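# Lift the ring off the stake into the blue tray

## Task

Remove the ring from the stake and set it down so that it rests flat on the bottom of the blue tray.

## Robot and tools

Robot: two arms, left_arm and right_arm, each a 6-joint arm with a parallel two-finger gripper. They are mounted on opposite sides of the table. left_arm's base sits at about (+0.047, +0.464, +0.122) m and right_arm's at about (-0.023, -0.455, +0.135) m. The names do not match the sides seen in the images.

Frames: the scene frame has its origin at the table centre, +z up, and the table top at z = +0.020 m. Printed hand positions, orientations, velocities and move targets are all in the scene frame. Offsets are different: they run along each arm's own Hand target axes. For a gripper, +x points out along the fingers and the fingers open and close along y. end_effector_position is the point between the fingers, 3 to 4 cm behind the tips. Only the last 1.5 cm of each finger's inner face is flat. Printed poses can be off by a few centimetres, more at long reach.

Command rows: every moving command uses rows of 14 numbers, one row covering both arms. The order is dx, dy, dz, rx, ry, rz, opening for left_arm, then the same seven for right_arm. All numbers lie in [-1, 1]. The six pose numbers are an offset from that arm's Hand target as it stood when the action or move began, along that target's axes. 1.0 means 0.6 m for dx, dy, dz and 180 degrees for the rotation vector rx, ry, rz. Because each call starts again from the current Hand target, sending the same offset twice moves the arm twice as far. Six zeros re-request the current Hand target. The opening is absolute, not an offset: +1 is fully open (0.080 m), -1 fully closed, and empty fingers meet near -0.78. A 0 in the opening slot is a real command, so to leave a gripper alone, resend its present opening. Closing fully takes at least about 0.6 s.

execute_actions(actions, cameras): actions is a list of actions. Each action is a list of up to 15 rows, each row one 1/30 s step. A short action repeats its last row until 15 steps have passed. Every row in an action is measured from the pose at that action's start. An empty list returns state plus images. cameras names which views to return: ["all"], [] or specific names.

move(target, speed, blend, opening_speed, grip_force, blocking, cameras): target is one 14-number row or a list of up to 15 rows. All rows count from the same starting Hand targets, not from each other. The gripper follows a straight line there. speed is each arm's top speed in m/s, from 0.002 to 4.3, default 0.25; rotation is capped at twice that in rad/s. blend, in metres, rounds corners between listed targets. Its default of 0 stops at each one. opening_speed is the rate of finger change per second on the -1 to +1 scale, at least 0.2. grip_force is the per-pad force cap in newtons, 8 to 34, and it stays set until changed. With blocking=false the call returns after about 0.5 s while the motion continues. All paths finish together, and a move is cut off after 10 s. Moves do not avoid obstacles or the other arm. Faster moves lag and stray more and strike harder. Avoid paths that pass near an arm's own base.

wait(seconds): 0 to 10 s, holds the last commands. stop(): brakes a running move. zoom_image(camera, region): region [x0, y0, x1, y1] in pixels of that camera's latest image, at most 504 by 504. read_manual(section): licence text only. finished_scene(scene): takes the integer number of the current scene and ends it; it cannot be undone.

Cameras: cam_head_left, cam_head_right, cam_left_wrist and cam_right_wrist, each 896x504.

Results: each result gives per-arm end_effector_position, end_effector_quat_wxyz and velocities, plus Hand target (the last commanded pose after clipping). It also gives Joint positions, with the last number per arm being the finger opening in metres, and Joint torques and External joint torques. grip_measured is the opening on the command scale. grip_effort_n is the gripper motor's effort; negative means closing. A move adds a "move:" line. done means within 8 mm and 2 degrees of the target. off_target means the arm rested elsewhere. blocked means something stopped that arm, which now holds in place. held means a check withheld steps. limits=paced means the sent pose was clipped. Neither done nor off_target tells you whether the hand is touching anything. MOTOR HOT, TORQUE FAULT and OVER-SPEED FAULT lines signal trouble.

Control behaviour: each step clips the commanded orientation to within 32 degrees of the measured one. Friction and gravity often leave the gripper short or low and tilted. Check where it actually ended up, then send the remaining gap as a further offset. To grasp, command an opening about 0.08 below the grip_measured reading at first contact for a firm hold. A torque fault freezes an arm for 10 s. Each arm's joint load limits in N m are: waist 18.2, shoulder 22.5, elbow 22.4, wrist pitch 5.92, wrist yaw 5.9, wrist roll 5.54. Holding loads, stretching out or pushing at an unreachable pose heats the motors. The robot keeps running while you think.

Avoid: dropping the ring or releasing it while it is still moving; anything leaving the table; fast impacts with the stake, tray or table; hard pressing; the two arms or their wrist cameras touching each other; strain on the wrist-camera cables; and large single-step jumps that trip the speed limit. Loose objects may occasionally be nudged by outside pushes.

Each tool is called after ">>>" as name([rows], argument=value, ...), one row to a line, values as JSON.

## Session

>>> execute_actions(actions=[])

>>> zoom_image(camera="cam_head_right", region=[340, 130, 640, 400])

Scene clock: 0.00 s.
left_arm: end_effector_position=(-0.0951, +0.2537, +0.1803) grip_measured=+1.000 grip_effort_n=n/a end_effector_quat_wxyz=(+0.056, +0.650, +0.041, -0.757) | right_arm: end_effector_position=(+0.2584, -0.2519, +0.2246) grip_measured=+1.000 grip_effort_n=n/a end_effector_quat_wxyz=(+0.797, +0.231, +0.277, +0.484)
Joint positions: left_arm=[-0.521 1.48 0.865 -0.852 0.114 0.898 0.08] | right_arm=[-1.291 1.683 0.371 0.975 -0.85 0.455 0.08]
Joint velocities: within noise
Joint torques (N m): no reading
External joint torques (N m): no reading
Motor temperatures (°C): left_arm=[27 28 25 29 27 29] | right_arm=[25 29 28 31 29 33]
Heat: left arm: hottest wrist pitch 29 °C (+0.0 °C/min); right arm: hottest wrist roll 33 °C (+0.0 °C/min).
Hand target: left_arm -0.0957, +0.2528, +0.1817; +0.058, +0.648, +0.039, -0.758 | right_arm +0.2592, -0.2516, +0.2266; +0.798, +0.231, +0.274, +0.486
Tool commands: left_gripper/opening=+1.0 right_gripper/opening=+1.0

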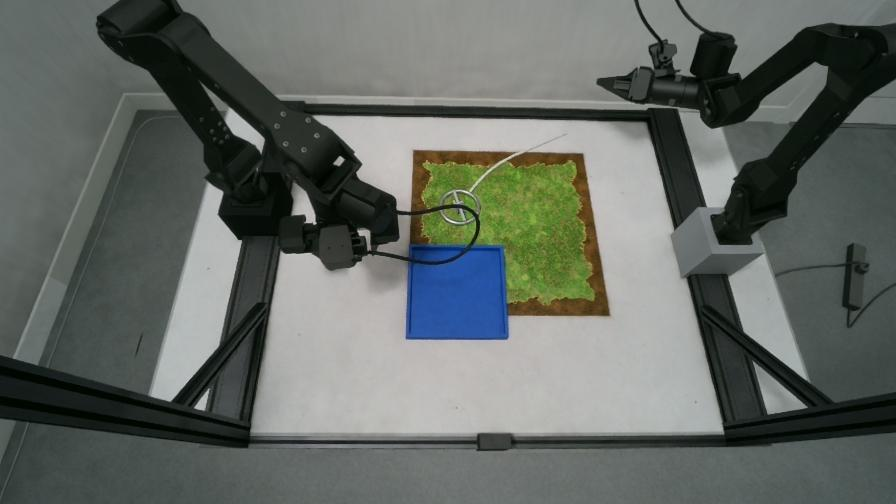

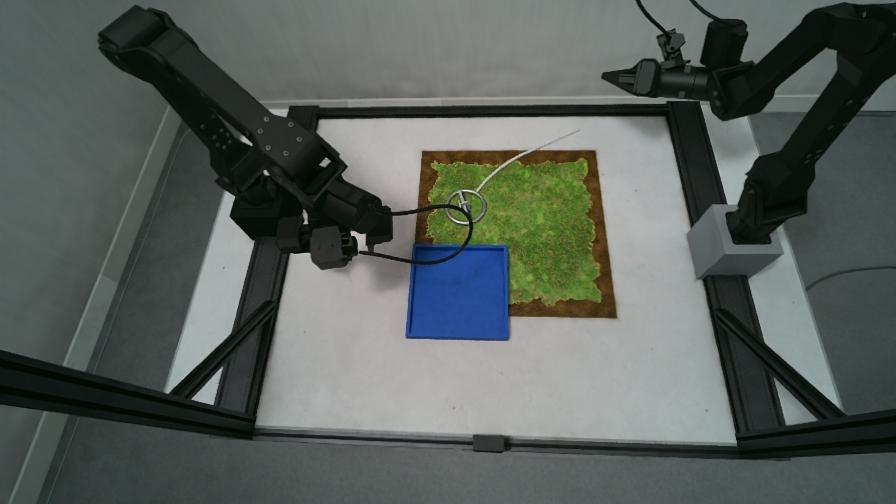

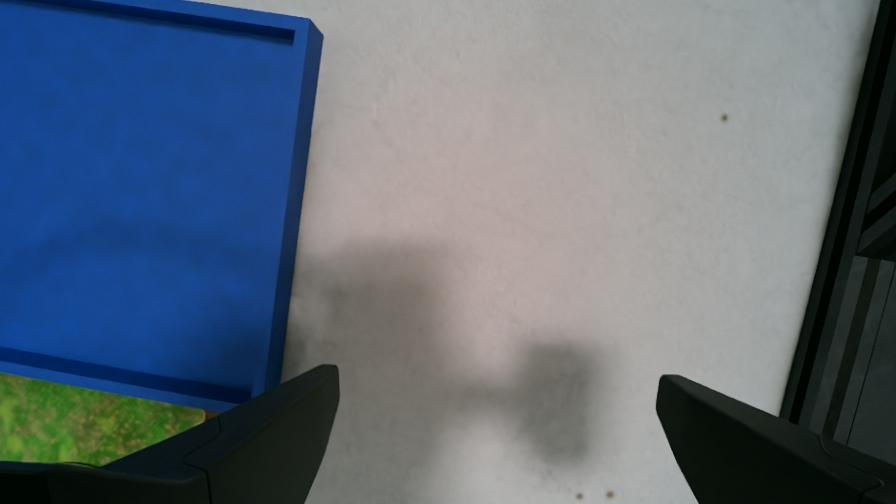

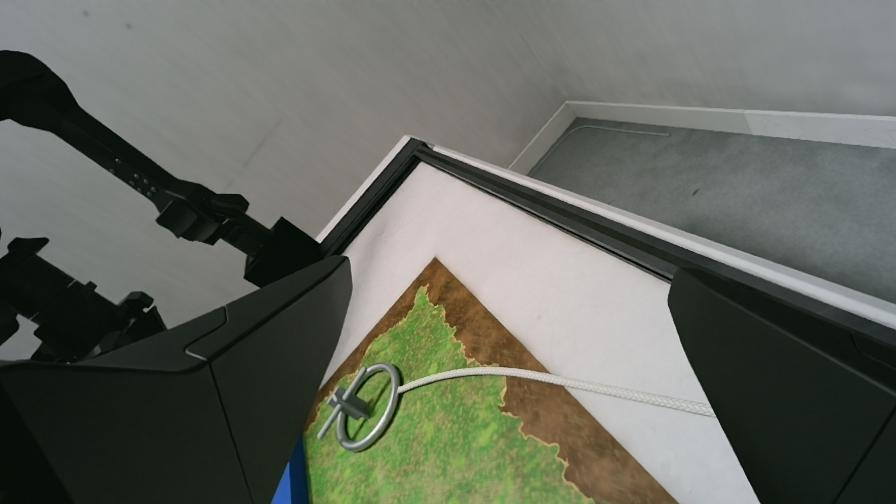

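Scaled by 1.680.

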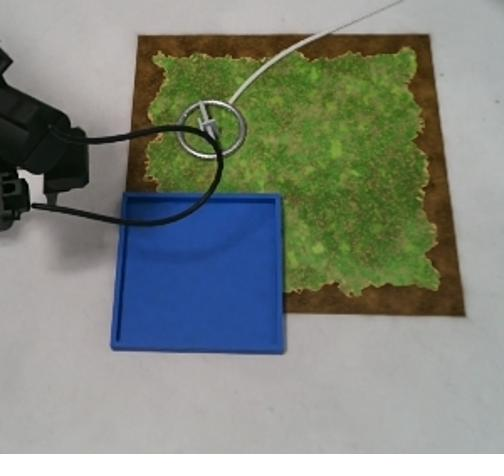

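>>> move(target=[-0.064,0.3005,-0.2413,-0.0464,0.0503,-0.0015,0, 0.034,0.1755,-0.312,-0.235,-0.02,0.145,1], speed=0.35, cameras=["cam_left_wrist","cam_right_wrist","cam_head_right"])

Scene clock: 56.00 s.
left_arm: end_effector_position=(+0.0761, +0.0979, +0.2002) grip_measured=+0.004 grip_effort_n=-14.2 end_effector_quat_wxyz=(+0.101, +0.698, +0.102, -0.701) | right_arm: end_effector_position=(+0.0753, -0.1706, +0.1514) grip_measured=+1.000 grip_effort_n=-2.1 end_effector_quat_wxyz=(+0.661, -0.095, +0.097, +0.738)
Joint positions: left_arm=[0.088 1.961 1.514 -1.126 0.004 1.363 0.035] | right_arm=[-0.696 2.101 0.149 1.575 -0.755 -0.248 0.08]
Joint torques (N m): left_arm=[-0.09 -8.31 7.47 0.15 -0.11 0.12] | right_arm=[0.23 -4.32 1.65 1.54 -0.04 -0.09]
External joint torques (N m): left_arm=[-0.14 -0.16 2.11 -0.14 -0.15 0.12] | right_arm=[0.24 0.18 0.86 0.09 0.12 -0.09]
Motor temperatures (°C): left_arm=[27 32 30 29 27 29] | right_arm=[25 32 29 35 29 33]
Heat: left arm: hottest shoulder 32 °C (+4.3 °C/min); right arm: hottest wrist pitch 35 °C (+4.3 °C/min).
Hand target: left_arm +0.0768, +0.0951, +0.1997; +0.100, +0.700, +0.100, -0.700 | right_arm +0.0752, -0.1697, +0.1498; +0.707, -0.001, -0.001, +0.707
Off the commanded pose: left_arm 0.003 m, 0 deg | right_arm 0.002 m, 17 deg.
joint sent to its limit (right arm) — joint 4 (wrist pitch), upper limit. The joint targets are off in orientation, not in position.
move: off_target (right_arm)
Images, in order (width x height): cam_head_right 896x504, cam_left_wrist 896x504, cam_right_wrist 896x504.

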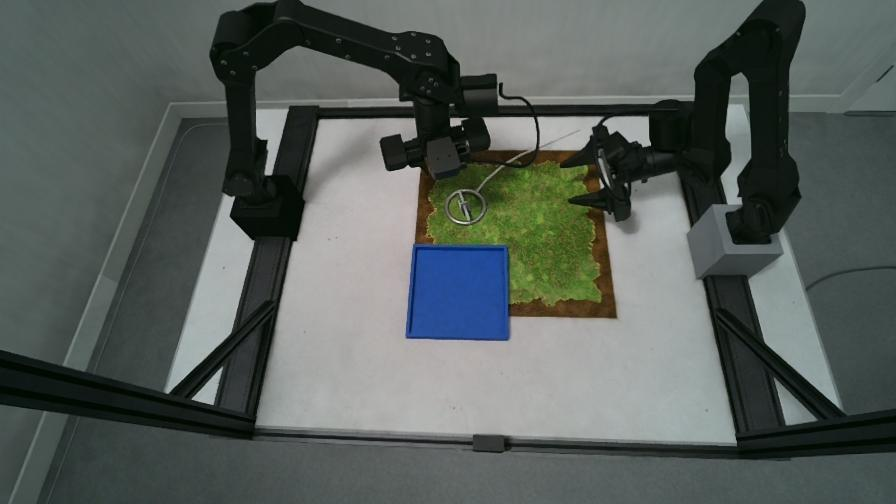

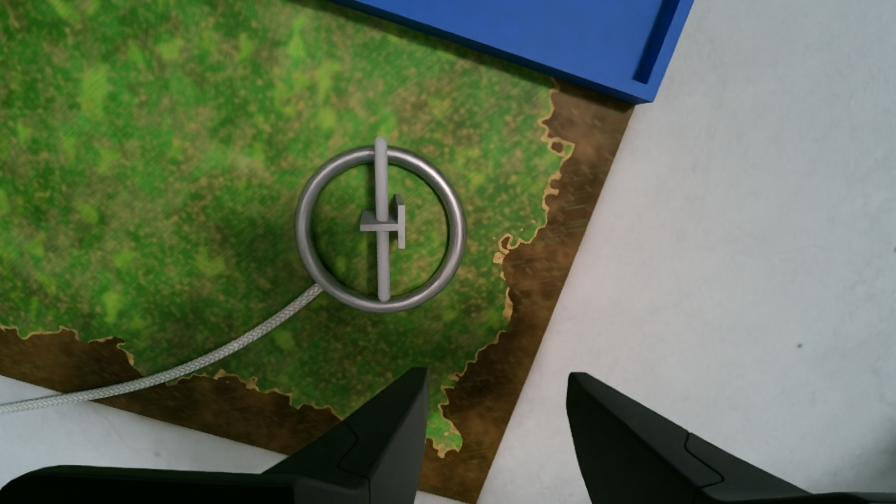

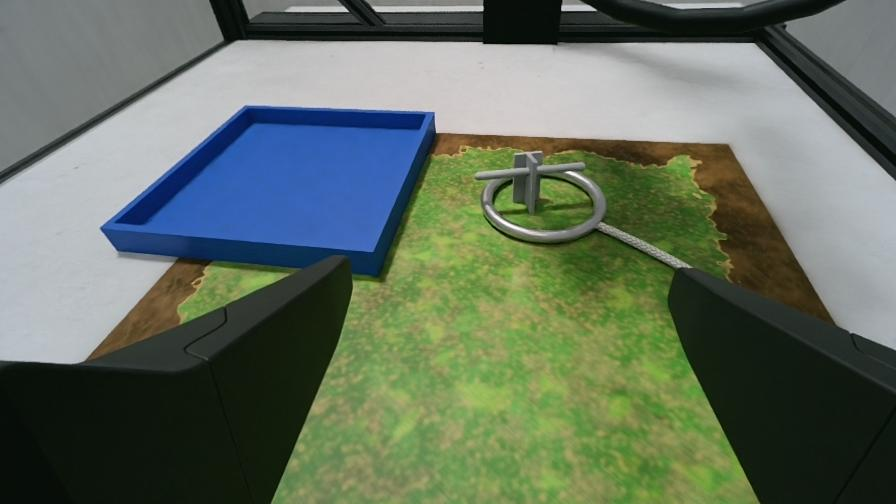

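>>> move(target=[0.15,0.016,0.018,0,0,0,0, 0,0,0,0.001,0.087,0.035,1], speed=0.25, cameras=["cam_left_wrist","cam_right_wrist"])

Scene clock: 93.43 s.
left_arm: end_effector_position=(+0.0694, +0.0821, +0.1126) grip_measured=+0.004 grip_effort_n=-13.7 end_effector_quat_wxyz=(+0.101, +0.699, +0.097, -0.702) | right_arm: end_effector_position=(+0.0751, -0.1707, +0.1510) grip_measured=+1.000 grip_effort_n=-1.6 end_effector_quat_wxyz=(+0.661, -0.095, +0.097, +0.738)
Joint positions: left_arm=[0.067 2.125 1.391 -0.831 0.004 1.348 0.035] | right_arm=[-0.696 2.103 0.149 1.575 -0.755 -0.248 0.08]
Joint torques (N m): left_arm=[-0.24 -9.52 5.28 0.44 -0.11 -0.2] | right_arm=[0.2 -4.31 1.64 1.55 -0.06 -0.06]
External joint torques (N m): left_arm=[-0.22 -0.69 0.33 0.13 -0.16 -0.2] | right_arm=[0.2 0.24 0.83 0.08 0.1 -0.06]
Heat: left arm: hottest shoulder 34 °C (+3.0 °C/min); right arm: hottest wrist pitch 35 °C (+1.0 °C/min).
Hand target: left_arm +0.0691, +0.0830, +0.1096; +0.100, +0.700, +0.100, -0.700 | right_arm +0.0752, -0.1697, +0.1498; +0.661, -0.096, +0.097, +0.738
Off the commanded pose: left_arm 0.003 m, 0 deg | right_arm 0.002 m, 0 deg.
joint sent to its limit (right arm) — joint 4 (wrist pitch), upper limit. The joint targets still meet the commanded pose.
move: done
Images, in order (width x height): cam_left_wrist 896x504, cam_right_wrist 896x504.

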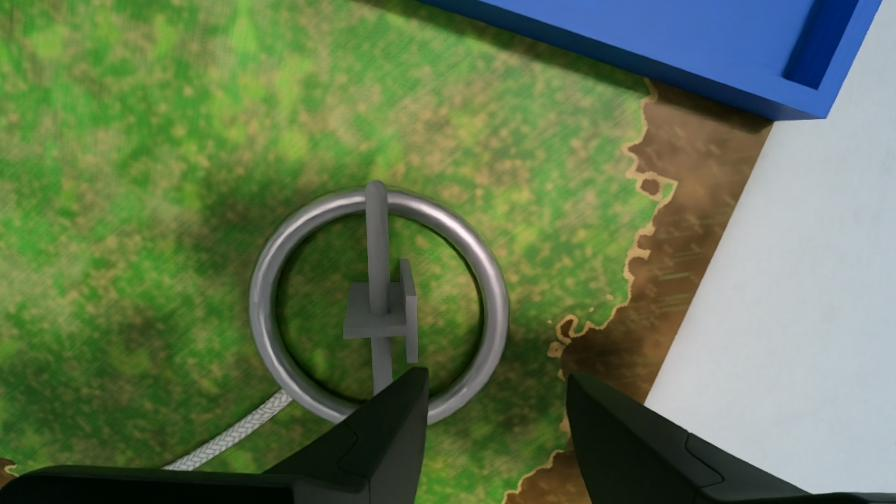

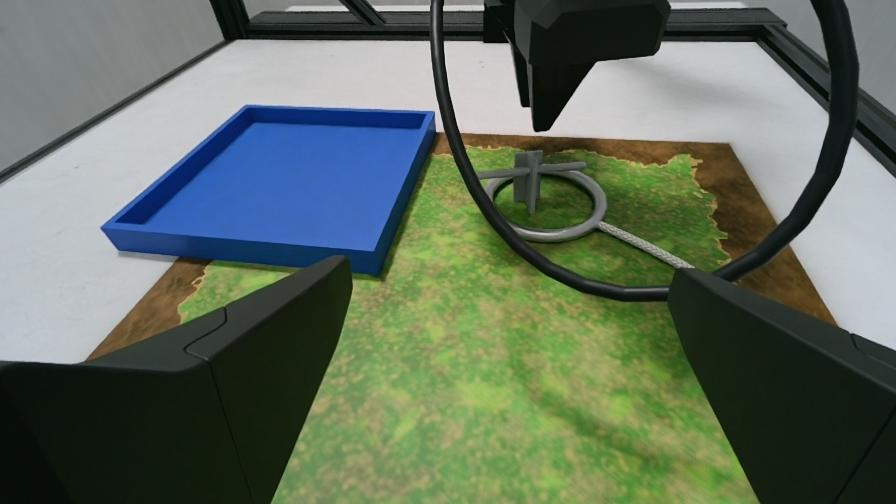

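>>> move(target=[0.0438,-0.0385,0,0,0,0.111,-0.415, 0,0,0,0,0,0,1], speed=0.15, cameras=["cam_left_wrist","cam_right_wrist"])

>>> zoom_image(camera="cam_right_wrist", region=[420, 60, 660, 260])

Scene clock: 205.70 s.
left_arm: end_effector_position=(+0.0629, +0.1059, +0.0787) grip_measured=-0.411 grip_effort_n=-14.2 end_effector_quat_wxyz=(+0.213, +0.707, -0.019, -0.674) | right_arm: end_effector_position=(+0.0751, -0.1707, +0.1510) grip_measured=+1.000 grip_effort_n=-2.1 end_effector_quat_wxyz=(+0.661, -0.095, +0.097, +0.738)
Joint positions: left_arm=[0.013 1.953 0.886 -0.183 -0.09 1.31 0.016] | right_arm=[-0.696 2.103 0.149 1.575 -0.755 -0.248 0.08]
Joint torques (N m): left_arm=[-0.26 -10.63 4.28 1.2 -0.18 -0.21] | right_arm=[0.22 -4.28 1.63 1.54 -0.06 -0.06]
External joint torques (N m): left_arm=[-0.25 -3.49 -0.1 0.39 -0.18 -0.19] | right_arm=[0.2 0.29 0.82 0.06 0.11 -0.07]
Motor temperatures (°C): left_arm=[27 41 29 29 27 29] | right_arm=[25 31 28 36 29 33]
Heat: left arm: hottest shoulder 41 °C (+2.0 °C/min); right arm: hottest wrist pitch 36 °C (+0.0 °C/min).
Hand target: left_arm +0.0626, +0.1050, +0.0834; +0.220, +0.707, -0.023, -0.672 | right_arm +0.0752, -0.1697, +0.1498; +0.661, -0.096, +0.097, +0.738
Off the commanded pose: left_arm 0.005 m, 1 deg | right_arm 0.002 m, 0 deg.
joint sent to its limit (right arm) — joint 4 (wrist pitch), upper limit. The joint targets still meet the commanded pose.
move: done
Images, in order (width x height): cam_left_wrist 896x504, cam_right_wrist 896x504.

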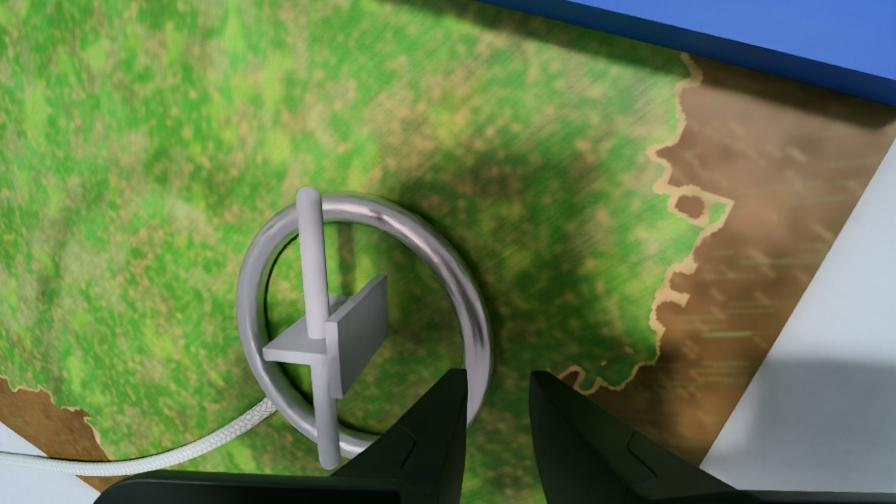

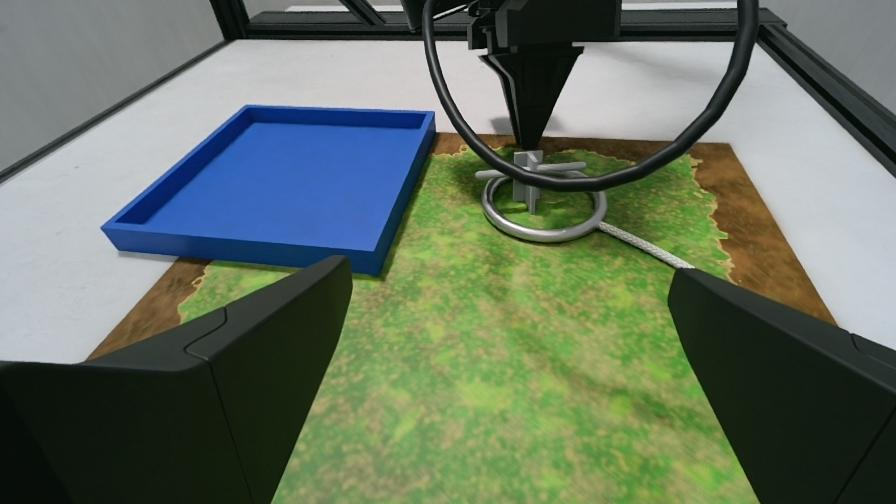

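Scaled by 2.100.

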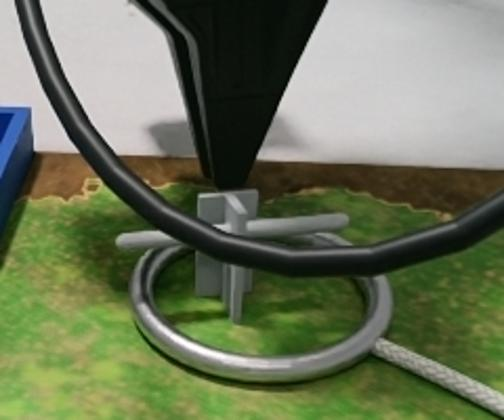

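>>> move(target=[0.0307,0.0067,0,0,0,0,-0.415,0,0,0,0,0,0,1], speed=0.05, cameras=["cam_left_wrist","cam_right_wrist"])

Scene clock: 249.50 s.
left_arm: end_effector_position=(+0.0644, +0.0988, +0.0681) grip_measured=-0.411 grip_effort_n=-14.2 end_effector_quat_wxyz=(+0.219, +0.706, -0.021, -0.673) | right_arm: end_effector_position=(+0.0751, -0.1707, +0.1510) grip_measured=+1.000 grip_effort_n=-2.1 end_effector_quat_wxyz=(+0.661, -0.095, +0.097, +0.738)
Joint positions: left_arm=[0.017 2.002 0.898 -0.134 -0.09 1.31 0.016] | right_arm=[-0.696 2.103 0.149 1.575 -0.755 -0.248 0.08]
Joint torques (N m): left_arm=[0.12 -7.47 6.07 1.18 -0.09 0.08] | right_arm=[0.21 -4.28 1.63 1.54 -0.06 -0.07]
External joint torques (N m): left_arm=[0.1 -0.16 1.8 0.35 -0.08 0.1] | right_arm=[0.2 0.21 0.9 0.1 0.11 -0.07]
Motor temperatures (°C): left_arm=[27 48 28 30 27 29] | right_arm=[25 31 28 37 29 33]
Heat: left arm: hottest shoulder 48 °C (+7.1 °C/min); right arm: hottest wrist pitch 37 °C (+1.0 °C/min).
Hand target: left_arm +0.0655, +0.0955, +0.0674; +0.220, +0.707, -0.022, -0.672 | right_arm +0.0752, -0.1697, +0.1498; +0.661, -0.096, +0.097, +0.738
Off the commanded pose: left_arm 0.004 m, 0 deg | right_arm 0.002 m, 0 deg.
joint sent to its limit (right arm) — joint 4 (wrist pitch), upper limit. The joint targets still meet the commanded pose.
move: done
Images, in order (width x height): cam_left_wrist 896x504, cam_right_wrist 896x504.

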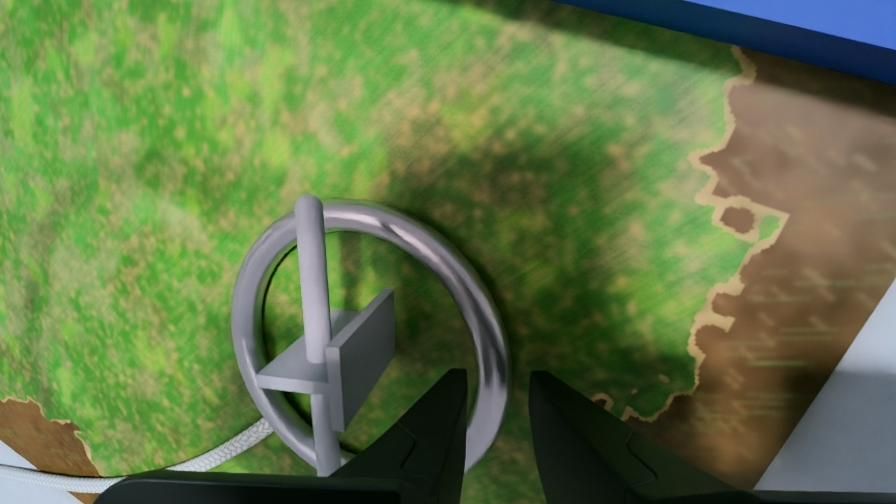

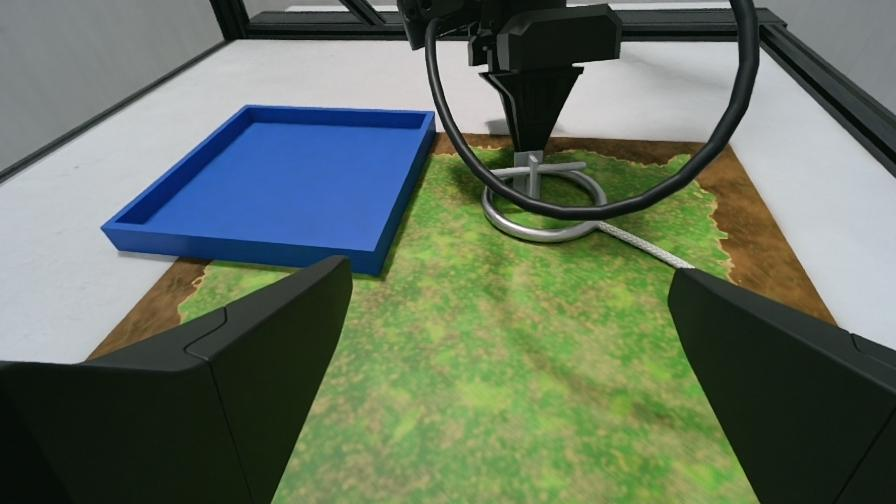

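>>> move(target=[0.010,0.002,0,0,0,0,-0.415,0,0,0,0,0,0,1], speed=0.04)

>>> move(target=[0,0,0,0,0,0,-0.72,0,0,0,0,0,0,1], speed=0.04, opening_speed=0.6, cameras=["cam_left_wrist"])

Scene clock: 255.67 s.
left_arm: end_effector_position=(+0.0654, +0.0958, +0.0629) grip_measured=-0.411 grip_effort_n=-14.2 end_effector_quat_wxyz=(+0.219, +0.707, -0.021, -0.673) | right_arm: end_effector_position=(+0.0751, -0.1707, +0.1510) grip_measured=+1.000 grip_effort_n=-1.6 end_effector_quat_wxyz=(+0.661, -0.095, +0.097, +0.738)
Joint positions: left_arm=[0.02 2.027 0.908 -0.119 -0.09 1.313 0.016] | right_arm=[-0.696 2.103 0.149 1.575 -0.755 -0.248 0.08]
Joint torques (N m): left_arm=[0.11 -7.53 6.05 1.22 -0.06 0.09] | right_arm=[0.21 -4.29 1.63 1.54 -0.07 -0.06]
External joint torques (N m): left_arm=[0.13 -0.27 1.99 0.44 -0.05 0.11] | right_arm=[0.22 0.27 0.84 0.06 0.1 -0.06]
Heat: left arm: hottest shoulder 46 °C (+5.0 °C/min); right arm: hottest wrist pitch 37 °C (+1.0 °C/min).
Hand target: left_arm +0.0664, +0.0924, +0.0622; +0.220, +0.707, -0.023, -0.672 | right_arm +0.0752, -0.1697, +0.1498; +0.661, -0.096, +0.097, +0.738
Off the commanded pose: left_arm 0.004 m, 0 deg | right_arm 0.002 m, 0 deg.
joint sent to its limit (right arm) — joint 4 (wrist pitch), upper limit. The joint targets still meet the commanded pose.
move: done

Scene clock: 256.40 s.
left_arm: end_effector_position=(+0.0656, +0.0958, +0.0627) grip_measured=-0.622 grip_effort_n=-83.5 end_effector_quat_wxyz=(+0.219, +0.707, -0.020, -0.673) | right_arm: end_effector_position=(+0.0751, -0.1707, +0.1510) grip_measured=+1.000 grip_effort_n=-2.1 end_effector_quat_wxyz=(+0.661, -0.095, +0.097, +0.738)
Joint positions: left_arm=[0.02 2.028 0.908 -0.119 -0.09 1.313 0.007] | right_arm=[-0.696 2.103 0.149 1.575 -0.755 -0.248 0.08]
Joint torques (N m): left_arm=[0.05 -7.61 5.98 1.19 -0.06 0.09] | right_arm=[0.22 -4.3 1.63 1.54 -0.06 -0.06]
External joint torques (N m): left_arm=[0.09 -0.28 1.86 0.39 -0.06 0.1] | right_arm=[0.23 0.24 0.81 0.07 0.1 -0.07]
Heat: left arm: hottest shoulder 46 °C (+5.1 °C/min); right arm: hottest wrist pitch 37 °C (+1.0 °C/min).
Hand target: left_arm +0.0664, +0.0924, +0.0622; +0.220, +0.707, -0.023, -0.672 | right_arm +0.0752, -0.1697, +0.1498; +0.661, -0.096, +0.097, +0.738
Off the commanded pose: left_arm 0.003 m, 0 deg | right_arm 0.002 m, 0 deg.
joint sent to its limit (right arm) — joint 4 (wrist pitch), upper limit. The joint targets still meet the commanded pose.
move: done
Images, in order (width x height): cam_left_wrist 896x504.

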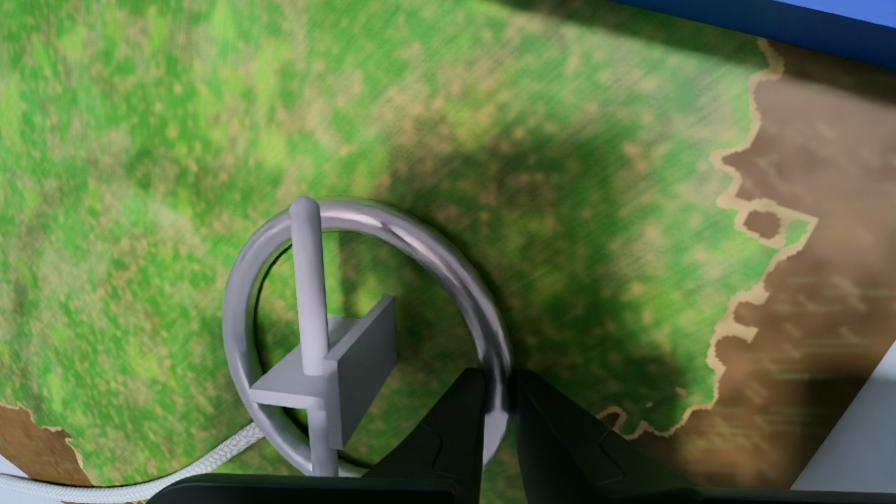

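>>> move([
  [-0.0345,0.0073,0.0003,0,0,0,-0.72,0,0,0,0,0,0,1],
  [-0.0428,0.0008,0.0348,0,0,0,-0.72,0,0,0,0,0,0,1],
], speed=0.06, blend=[0.004,0], cameras=["cam_left_wrist","cam_right_wrist"])

>>> zoom_image(camera="cam_right_wrist", region=[420, 80, 660, 260])

Scene clock: 274.20 s.
left_arm: end_effector_position=(+0.0442, +0.1038, +0.0751) grip_measured=-0.622 grip_effort_n=-83.5 end_effector_quat_wxyz=(+0.204, +0.710, -0.011, -0.674) | right_arm: end_effector_position=(+0.0751, -0.1707, +0.1510) grip_measured=+1.000 grip_effort_n=-1.6 end_effector_quat_wxyz=(+0.661, -0.095, +0.097, +0.738)
Joint positions: left_arm=[-0.046 1.981 0.92 -0.218 -0.108 1.255 0.007] | right_arm=[-0.696 2.103 0.149 1.575 -0.755 -0.248 0.08]
Joint torques (N m): left_arm=[-0.2 -11.53 6.58 0.95 -0.24 -0.18] | right_arm=[0.22 -4.33 1.65 1.54 -0.06 -0.06]
External joint torques (N m): left_arm=[-0.17 -4.23 2.18 0.17 -0.22 -0.16] | right_arm=[0.21 0.24 0.84 0.06 0.11 -0.06]
Motor temperatures (°C): left_arm=[27 42 29 31 27 29] | right_arm=[25 31 28 37 29 33]
Heat: left arm: hottest shoulder 42 °C (-2.0 °C/min); right arm: hottest wrist pitch 37 °C (+0.0 °C/min).
Hand target: left_arm +0.0440, +0.0946, +0.0865; +0.220, +0.707, -0.022, -0.672 | right_arm +0.0752, -0.1697, +0.1498; +0.661, -0.096, +0.097, +0.738
Off the commanded pose: left_arm 0.015 m, 2 deg | right_arm 0.002 m, 0 deg.
joint sent to its limit (right arm) — joint 4 (wrist pitch), upper limit. The joint targets still meet the commanded pose.
move: off_target (left_arm)
Images, in order (width x height): cam_left_wrist 896x504, cam_right_wrist 896x504.

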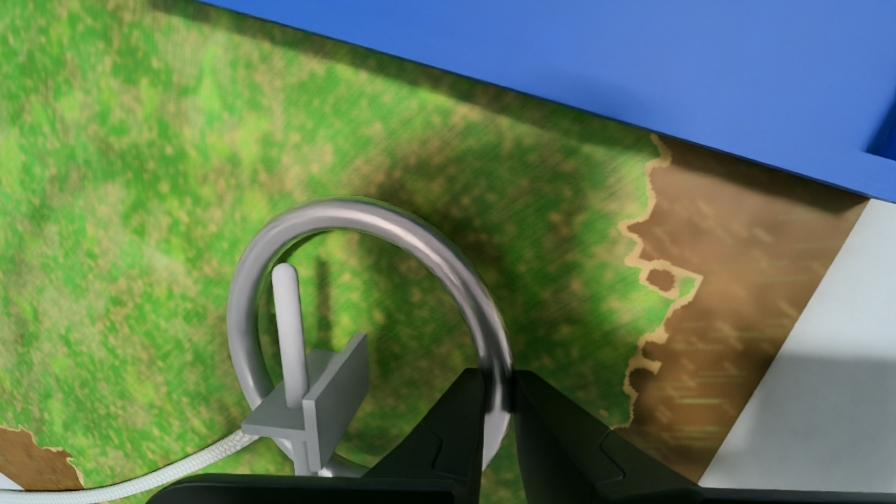

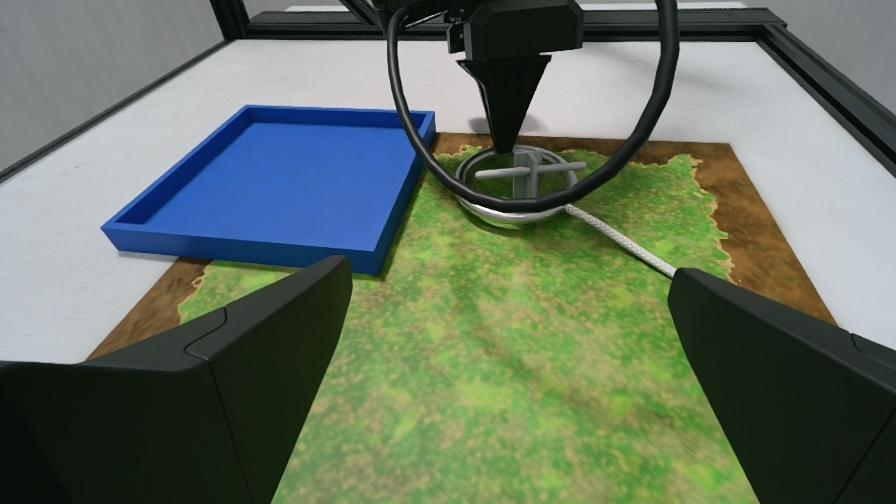

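Scaled by 2.100.

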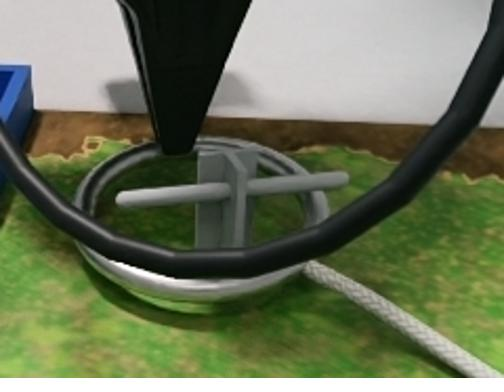

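>>> move(target=[-0.0147,0.0195,-0.0243,-0.0589,-0.1619,0,-0.72,0,0,0,0,0,0,1], speed=0.08, cameras=["cam_left_wrist","cam_right_wrist"])

>>> zoom_image(camera="cam_right_wrist", region=[420, 80, 660, 260])

Scene clock: 309.60 s.
left_arm: end_effector_position=(+0.0604, +0.0913, +0.0977) grip_measured=-0.622 grip_effort_n=-83.5 end_effector_quat_wxyz=(+0.271, +0.495, -0.011, -0.826) | right_arm: end_effector_position=(+0.0751, -0.1707, +0.1510) grip_measured=+1.000 grip_effort_n=-2.1 end_effector_quat_wxyz=(+0.661, -0.095, +0.097, +0.738)
Joint positions: left_arm=[0.227 1.947 0.855 -0.053 0.472 1.298 0.007] | right_arm=[-0.696 2.103 0.149 1.575 -0.755 -0.248 0.08]
Joint torques (N m): left_arm=[0.04 -8.63 4.65 1.57 0.58 0.16] | right_arm=[0.22 -4.3 1.64 1.54 -0.06 -0.06]
External joint torques (N m): left_arm=[0.03 -1.6 0.26 0.65 0.28 0.17] | right_arm=[0.22 0.25 0.8 0.06 0.11 -0.06]
Motor temperatures (°C): left_arm=[27 50 31 31 27 29] | right_arm=[25 31 27 37 29 33]
Heat: left arm: hottest shoulder 50 °C (+2.0 °C/min); right arm: hottest wrist pitch 37 °C (+0.0 °C/min). Fold the left arm in close to its base, or ease its load, before you think long.
Hand target: left_arm +0.0602, +0.0910, +0.0987; -0.270, -0.492, +0.015, +0.827 | right_arm +0.0752, -0.1697, +0.1498; +0.661, -0.096, +0.097, +0.738
Off the commanded pose: left_arm 0.001 m, 1 deg | right_arm 0.002 m, 0 deg.
MOTOR HOT: joint 2 (shoulder) of the left arm reports 50 °C; the controller stops that arm at 95 °C. To cool a motor, set the load down, stop pushing, or move to a pose that needs little force.
joint sent to its limit (right arm) — joint 4 (wrist pitch), upper limit. The joint targets still meet the commanded pose.
move: done
Images, in order (width x height): cam_left_wrist 896x504, cam_right_wrist 896x504.

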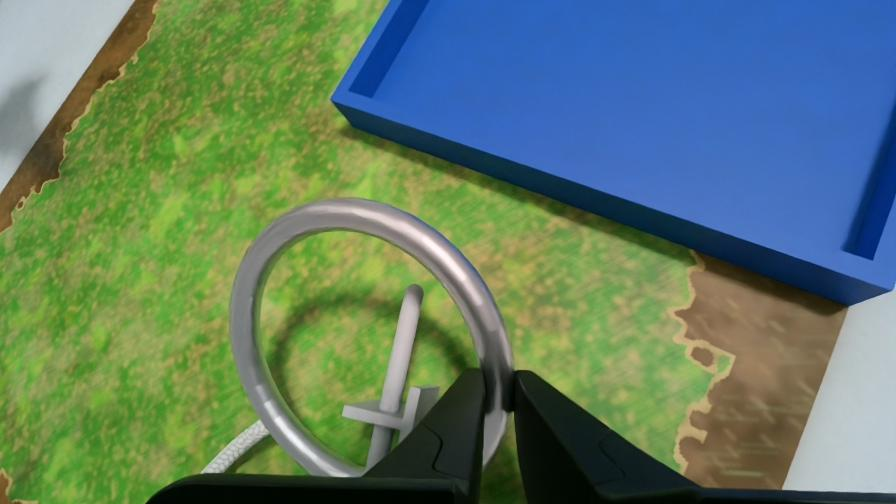

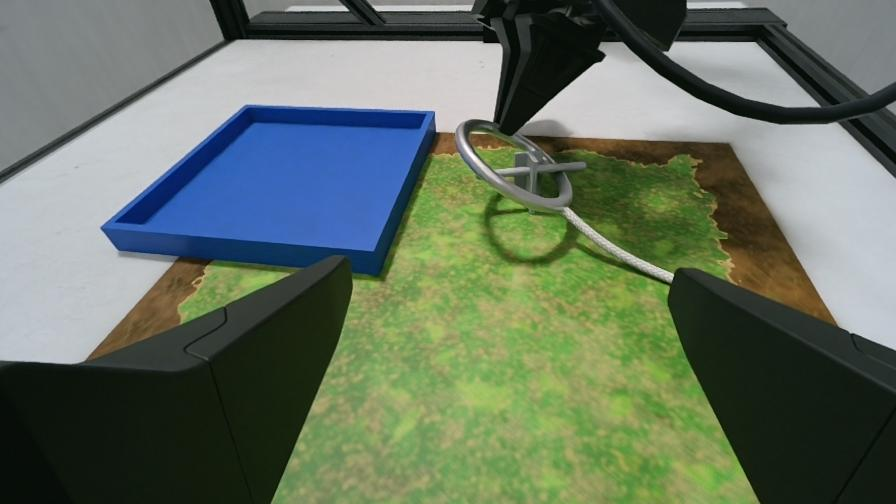

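Scaled by 2.100.

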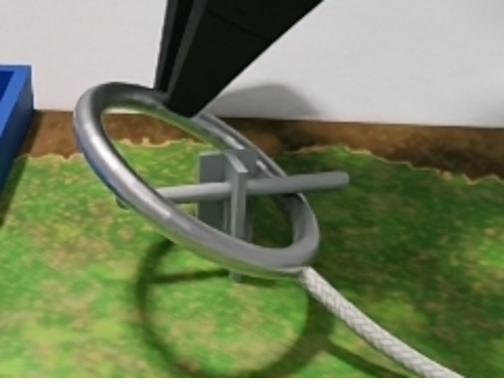

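>>> move([
  [0.0038,-0.0192,-0.0058,0,0,0,-0.72,0,0,0,0,0,0,1],
  [-0.0253,-0.0082,-0.0463,0,0,0,-0.72,0,0,0,0,0,0,1],
], speed=0.05, cameras=["cam_left_wrist","cam_right_wrist"])

>>> zoom_image(camera="cam_right_wrist", region=[420, 80, 660, 260])

Scene clock: 335.37 s.
left_arm: end_effector_position=(+0.0846, +0.1162, +0.0865) grip_measured=-0.622 grip_effort_n=-83.5 end_effector_quat_wxyz=(+0.265, +0.495, +0.000, -0.828) | right_arm: end_effector_position=(+0.0751, -0.1707, +0.1510) grip_measured=+1.000 grip_effort_n=-2.1 end_effector_quat_wxyz=(+0.661, -0.095, +0.097, +0.738)
Joint positions: left_arm=[0.327 1.947 0.804 -0.076 0.511 1.402 0.007] | right_arm=[-0.696 2.103 0.149 1.575 -0.755 -0.248 0.08]
Joint torques (N m): left_arm=[0.08 -9.94 6.26 1.03 0.6 0.16] | right_arm=[0.22 -4.3 1.62 1.54 -0.06 -0.06]
External joint torques (N m): left_arm=[0.05 -3.21 2.22 0.23 0.27 0.17] | right_arm=[0.23 0.23 0.82 0.08 0.1 -0.06]
Heat: left arm: hottest shoulder 48 °C (+5.1 °C/min); right arm: hottest wrist pitch 37 °C (+0.0 °C/min). Fold the left arm in close to its base, or ease its load, before you think long.
Hand target: left_arm +0.0866, +0.1088, +0.0952; -0.271, -0.492, +0.016, +0.827 | right_arm +0.0752, -0.1697, +0.1498; +0.661, -0.096, +0.097, +0.738
Off the commanded pose: left_arm 0.012 m, 2 deg | right_arm 0.002 m, 0 deg.
MOTOR HOT: still on. Joint 2 (shoulder) of the left arm reports 48 °C.
joint sent to its limit (right arm) — joint 4 (wrist pitch), upper limit. The joint targets still meet the commanded pose.
move: off_target (left_arm)
Images, in order (width x height): cam_left_wrist 896x504, cam_right_wrist 896x504.

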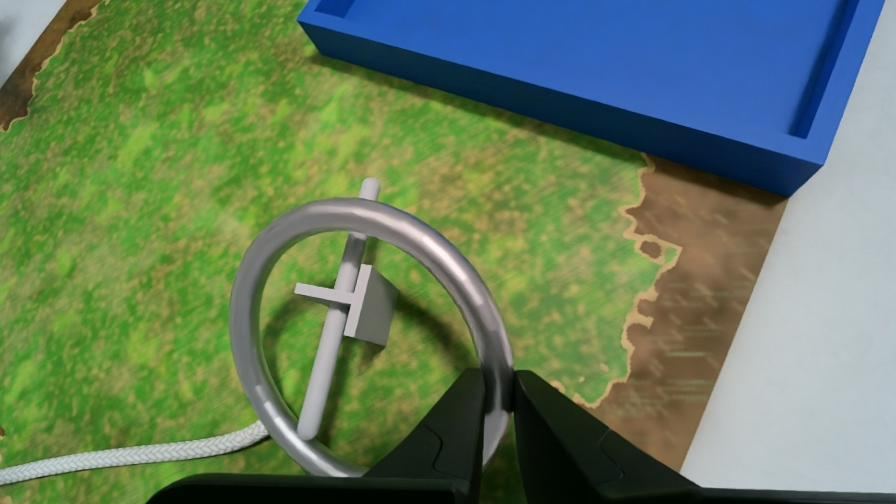

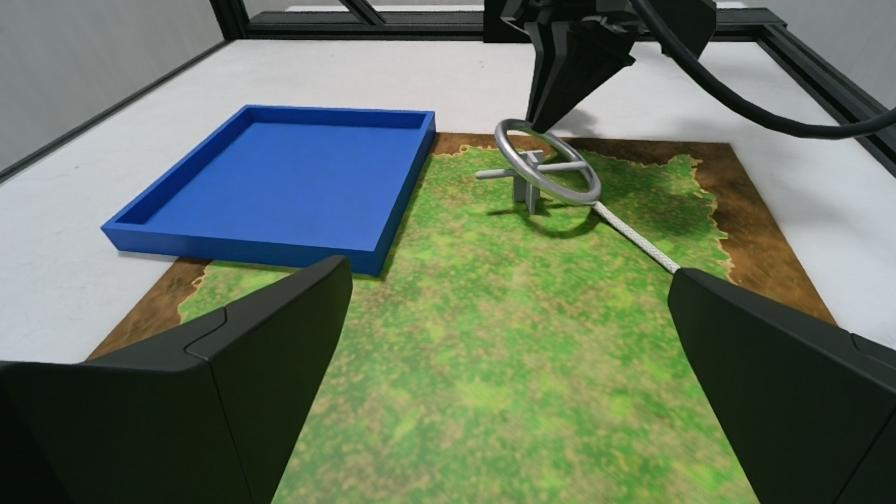

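Scaled by 2.100.

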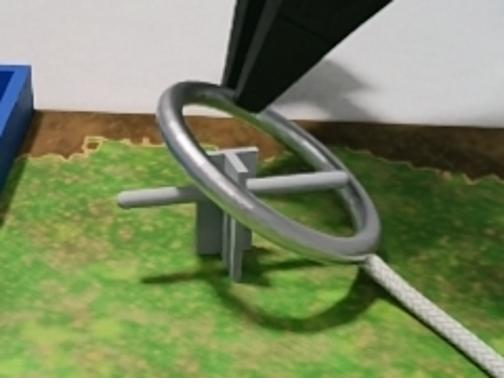

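>>> move([
  [-0.0037,0.0118,0.0005,0,0,0,-0.72,0,0,0,0,0,0,1],
  [-0.0987,0.0463,0.0588,0,0,0,-0.72,0,0,0,0,0,0,1],
], speed=0.07, blend=[0.002,0], cameras=["cam_left_wrist","cam_right_wrist"])

Scene clock: 370.40 s.
left_arm: end_effector_position=(+0.0896, +0.1103, +0.1577) grip_measured=-0.622 grip_effort_n=-83.5 end_effector_quat_wxyz=(+0.263, +0.494, +0.003, -0.828) | right_arm: end_effector_position=(+0.0751, -0.1707, +0.1510) grip_measured=+1.000 grip_effort_n=-2.1 end_effector_quat_wxyz=(+0.661, -0.095, +0.097, +0.738)
Joint positions: left_arm=[0.337 1.769 0.942 -0.404 0.515 1.413 0.007] | right_arm=[-0.696 2.103 0.149 1.575 -0.755 -0.248 0.08]
Joint torques (N m): left_arm=[0.11 -10.4 7.53 1.02 0.59 0.16] | right_arm=[0.2 -4.3 1.65 1.54 -0.07 -0.06]
External joint torques (N m): left_arm=[0.08 -3.81 2.44 0.25 0.26 0.17] | right_arm=[0.21 0.21 0.88 0.09 0.1 -0.06]
Heat: left arm: hottest shoulder 49 °C (-1.0 °C/min); right arm: hottest wrist pitch 38 °C (+1.0 °C/min). Fold the left arm in close to its base, or ease its load, before you think long.
Hand target: left_arm +0.0915, +0.1041, +0.1692; -0.271, -0.492, +0.015, +0.827 | right_arm +0.0752, -0.1697, +0.1498; +0.661, -0.096, +0.097, +0.738
Off the commanded pose: left_arm 0.013 m, 2 deg | right_arm 0.002 m, 0 deg.
MOTOR HOT: still on. Joint 2 (shoulder) of the left arm reports 49 °C.
joint sent to its limit (right arm) — joint 4 (wrist pitch), upper limit. The joint targets still meet the commanded pose.
move: off_target (left_arm)
Images, in order (width x height): cam_left_wrist 896x504, cam_right_wrist 896x504.

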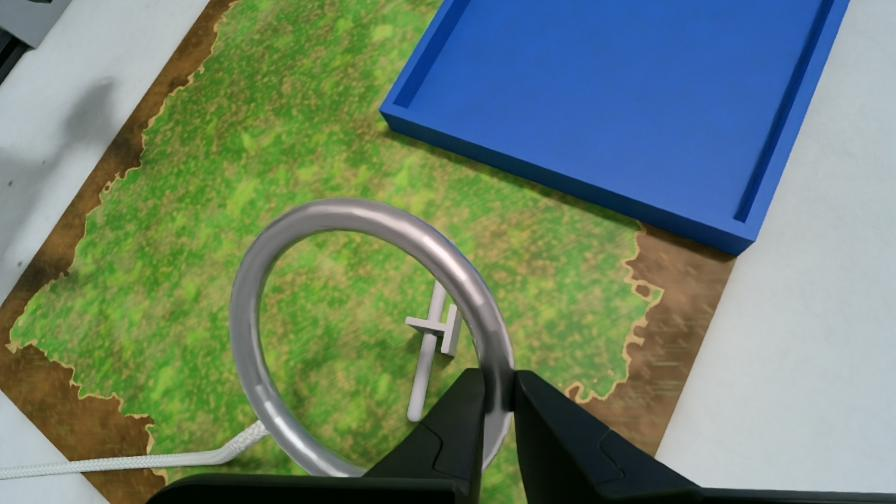

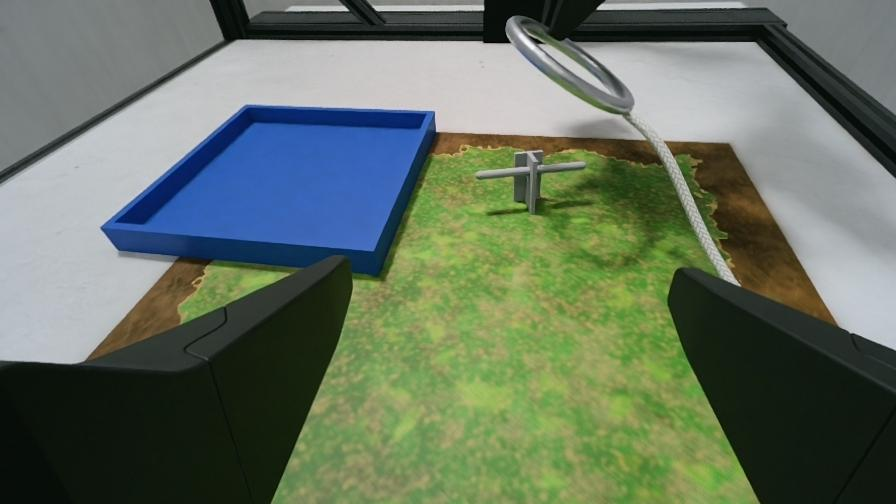

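>>> move([
  [0.1982,-0.2028,0.2628,0.0589,0.1619,0,-0.72,0,0,0,0,0,0,1],
  [0.2430,-0.2192,0.2353,0.0589,0.1619,0,-0.72,0,0,0,0,0,0,1],
], speed=[0.15,0.08], blend=[0.01,0], cameras=["cam_left_wrist","cam_right_wrist","cam_head_left"])

Scene clock: 385.63 s.
left_arm: end_effector_position=(-0.1367, +0.1147, +0.0882) grip_measured=-0.622 grip_effort_n=-83.5 end_effector_quat_wxyz=(+0.217, +0.705, -0.023, -0.675) | right_arm: end_effector_position=(+0.0751, -0.1707, +0.1510) grip_measured=+1.000 grip_effort_n=-2.1 end_effector_quat_wxyz=(+0.661, -0.095, +0.097, +0.738)
Joint positions: left_arm=[-0.574 2.081 1.15 -0.406 -0.254 0.74 0.007] | right_arm=[-0.696 2.103 0.149 1.575 -0.755 -0.248 0.08]
Joint torques (N m): left_arm=[-0.2 -9.21 5.02 1.12 -0.44 -0.19] | right_arm=[0.21 -4.31 1.62 1.54 -0.06 -0.05]
External joint torques (N m): left_arm=[-0.21 -0.94 0.36 0.45 -0.31 -0.18] | right_arm=[0.24 0.25 0.8 0.07 0.09 -0.06]
Heat: left arm: hottest shoulder 49 °C (+1.0 °C/min); right arm: hottest wrist pitch 38 °C (+1.0 °C/min). Fold the left arm in close to its base, or ease its load, before you think long.
Hand target: left_arm -0.1354, +0.1148, +0.0862; +0.220, +0.707, -0.022, -0.672 | right_arm +0.0752, -0.1697, +0.1498; +0.661, -0.096, +0.097, +0.738
Off the commanded pose: left_arm 0.002 m, 1 deg | right_arm 0.002 m, 0 deg.
MOTOR HOT: still on. Joint 2 (shoulder) of the left arm reports 49 °C.
joint sent to its limit (right arm) — joint 4 (wrist pitch), upper limit. The joint targets still meet the commanded pose.
move: done
Images, in order (width x height): cam_head_left 896x504, cam_left_wrist 896x504, cam_right_wrist 896x504.

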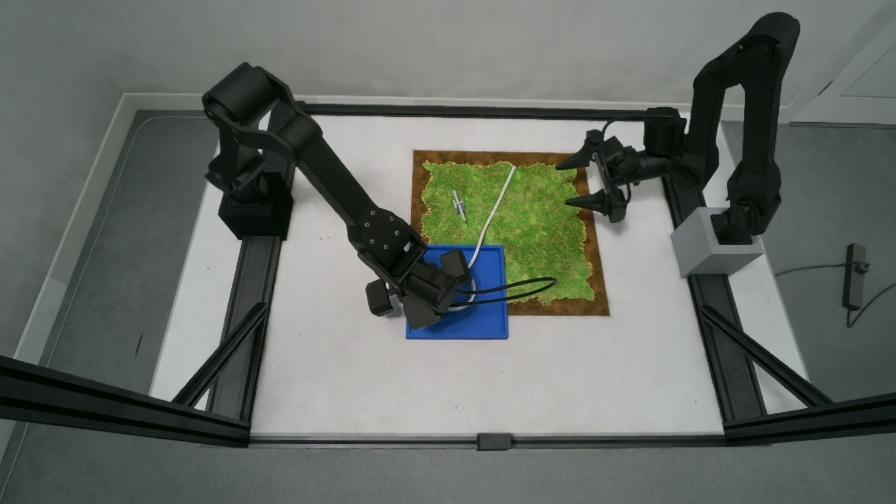

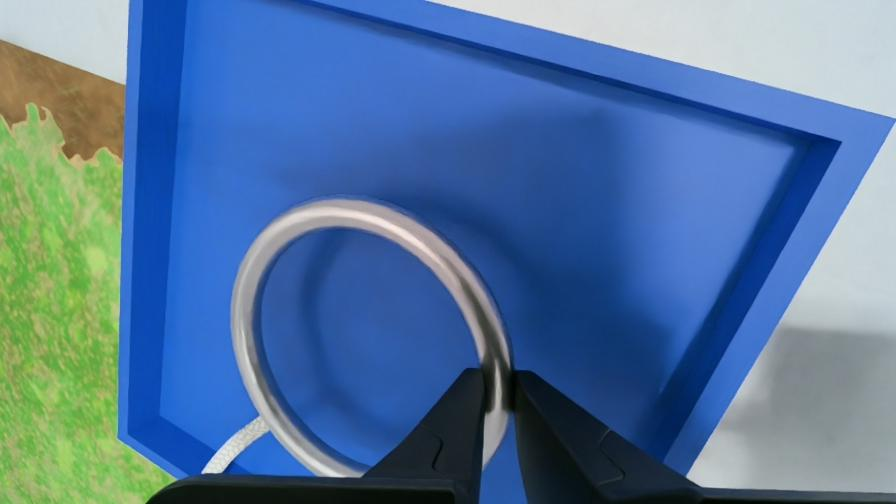

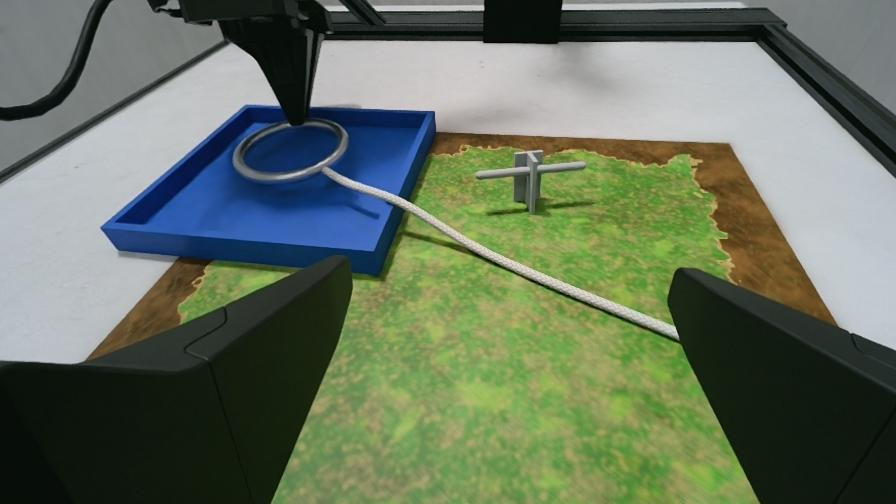

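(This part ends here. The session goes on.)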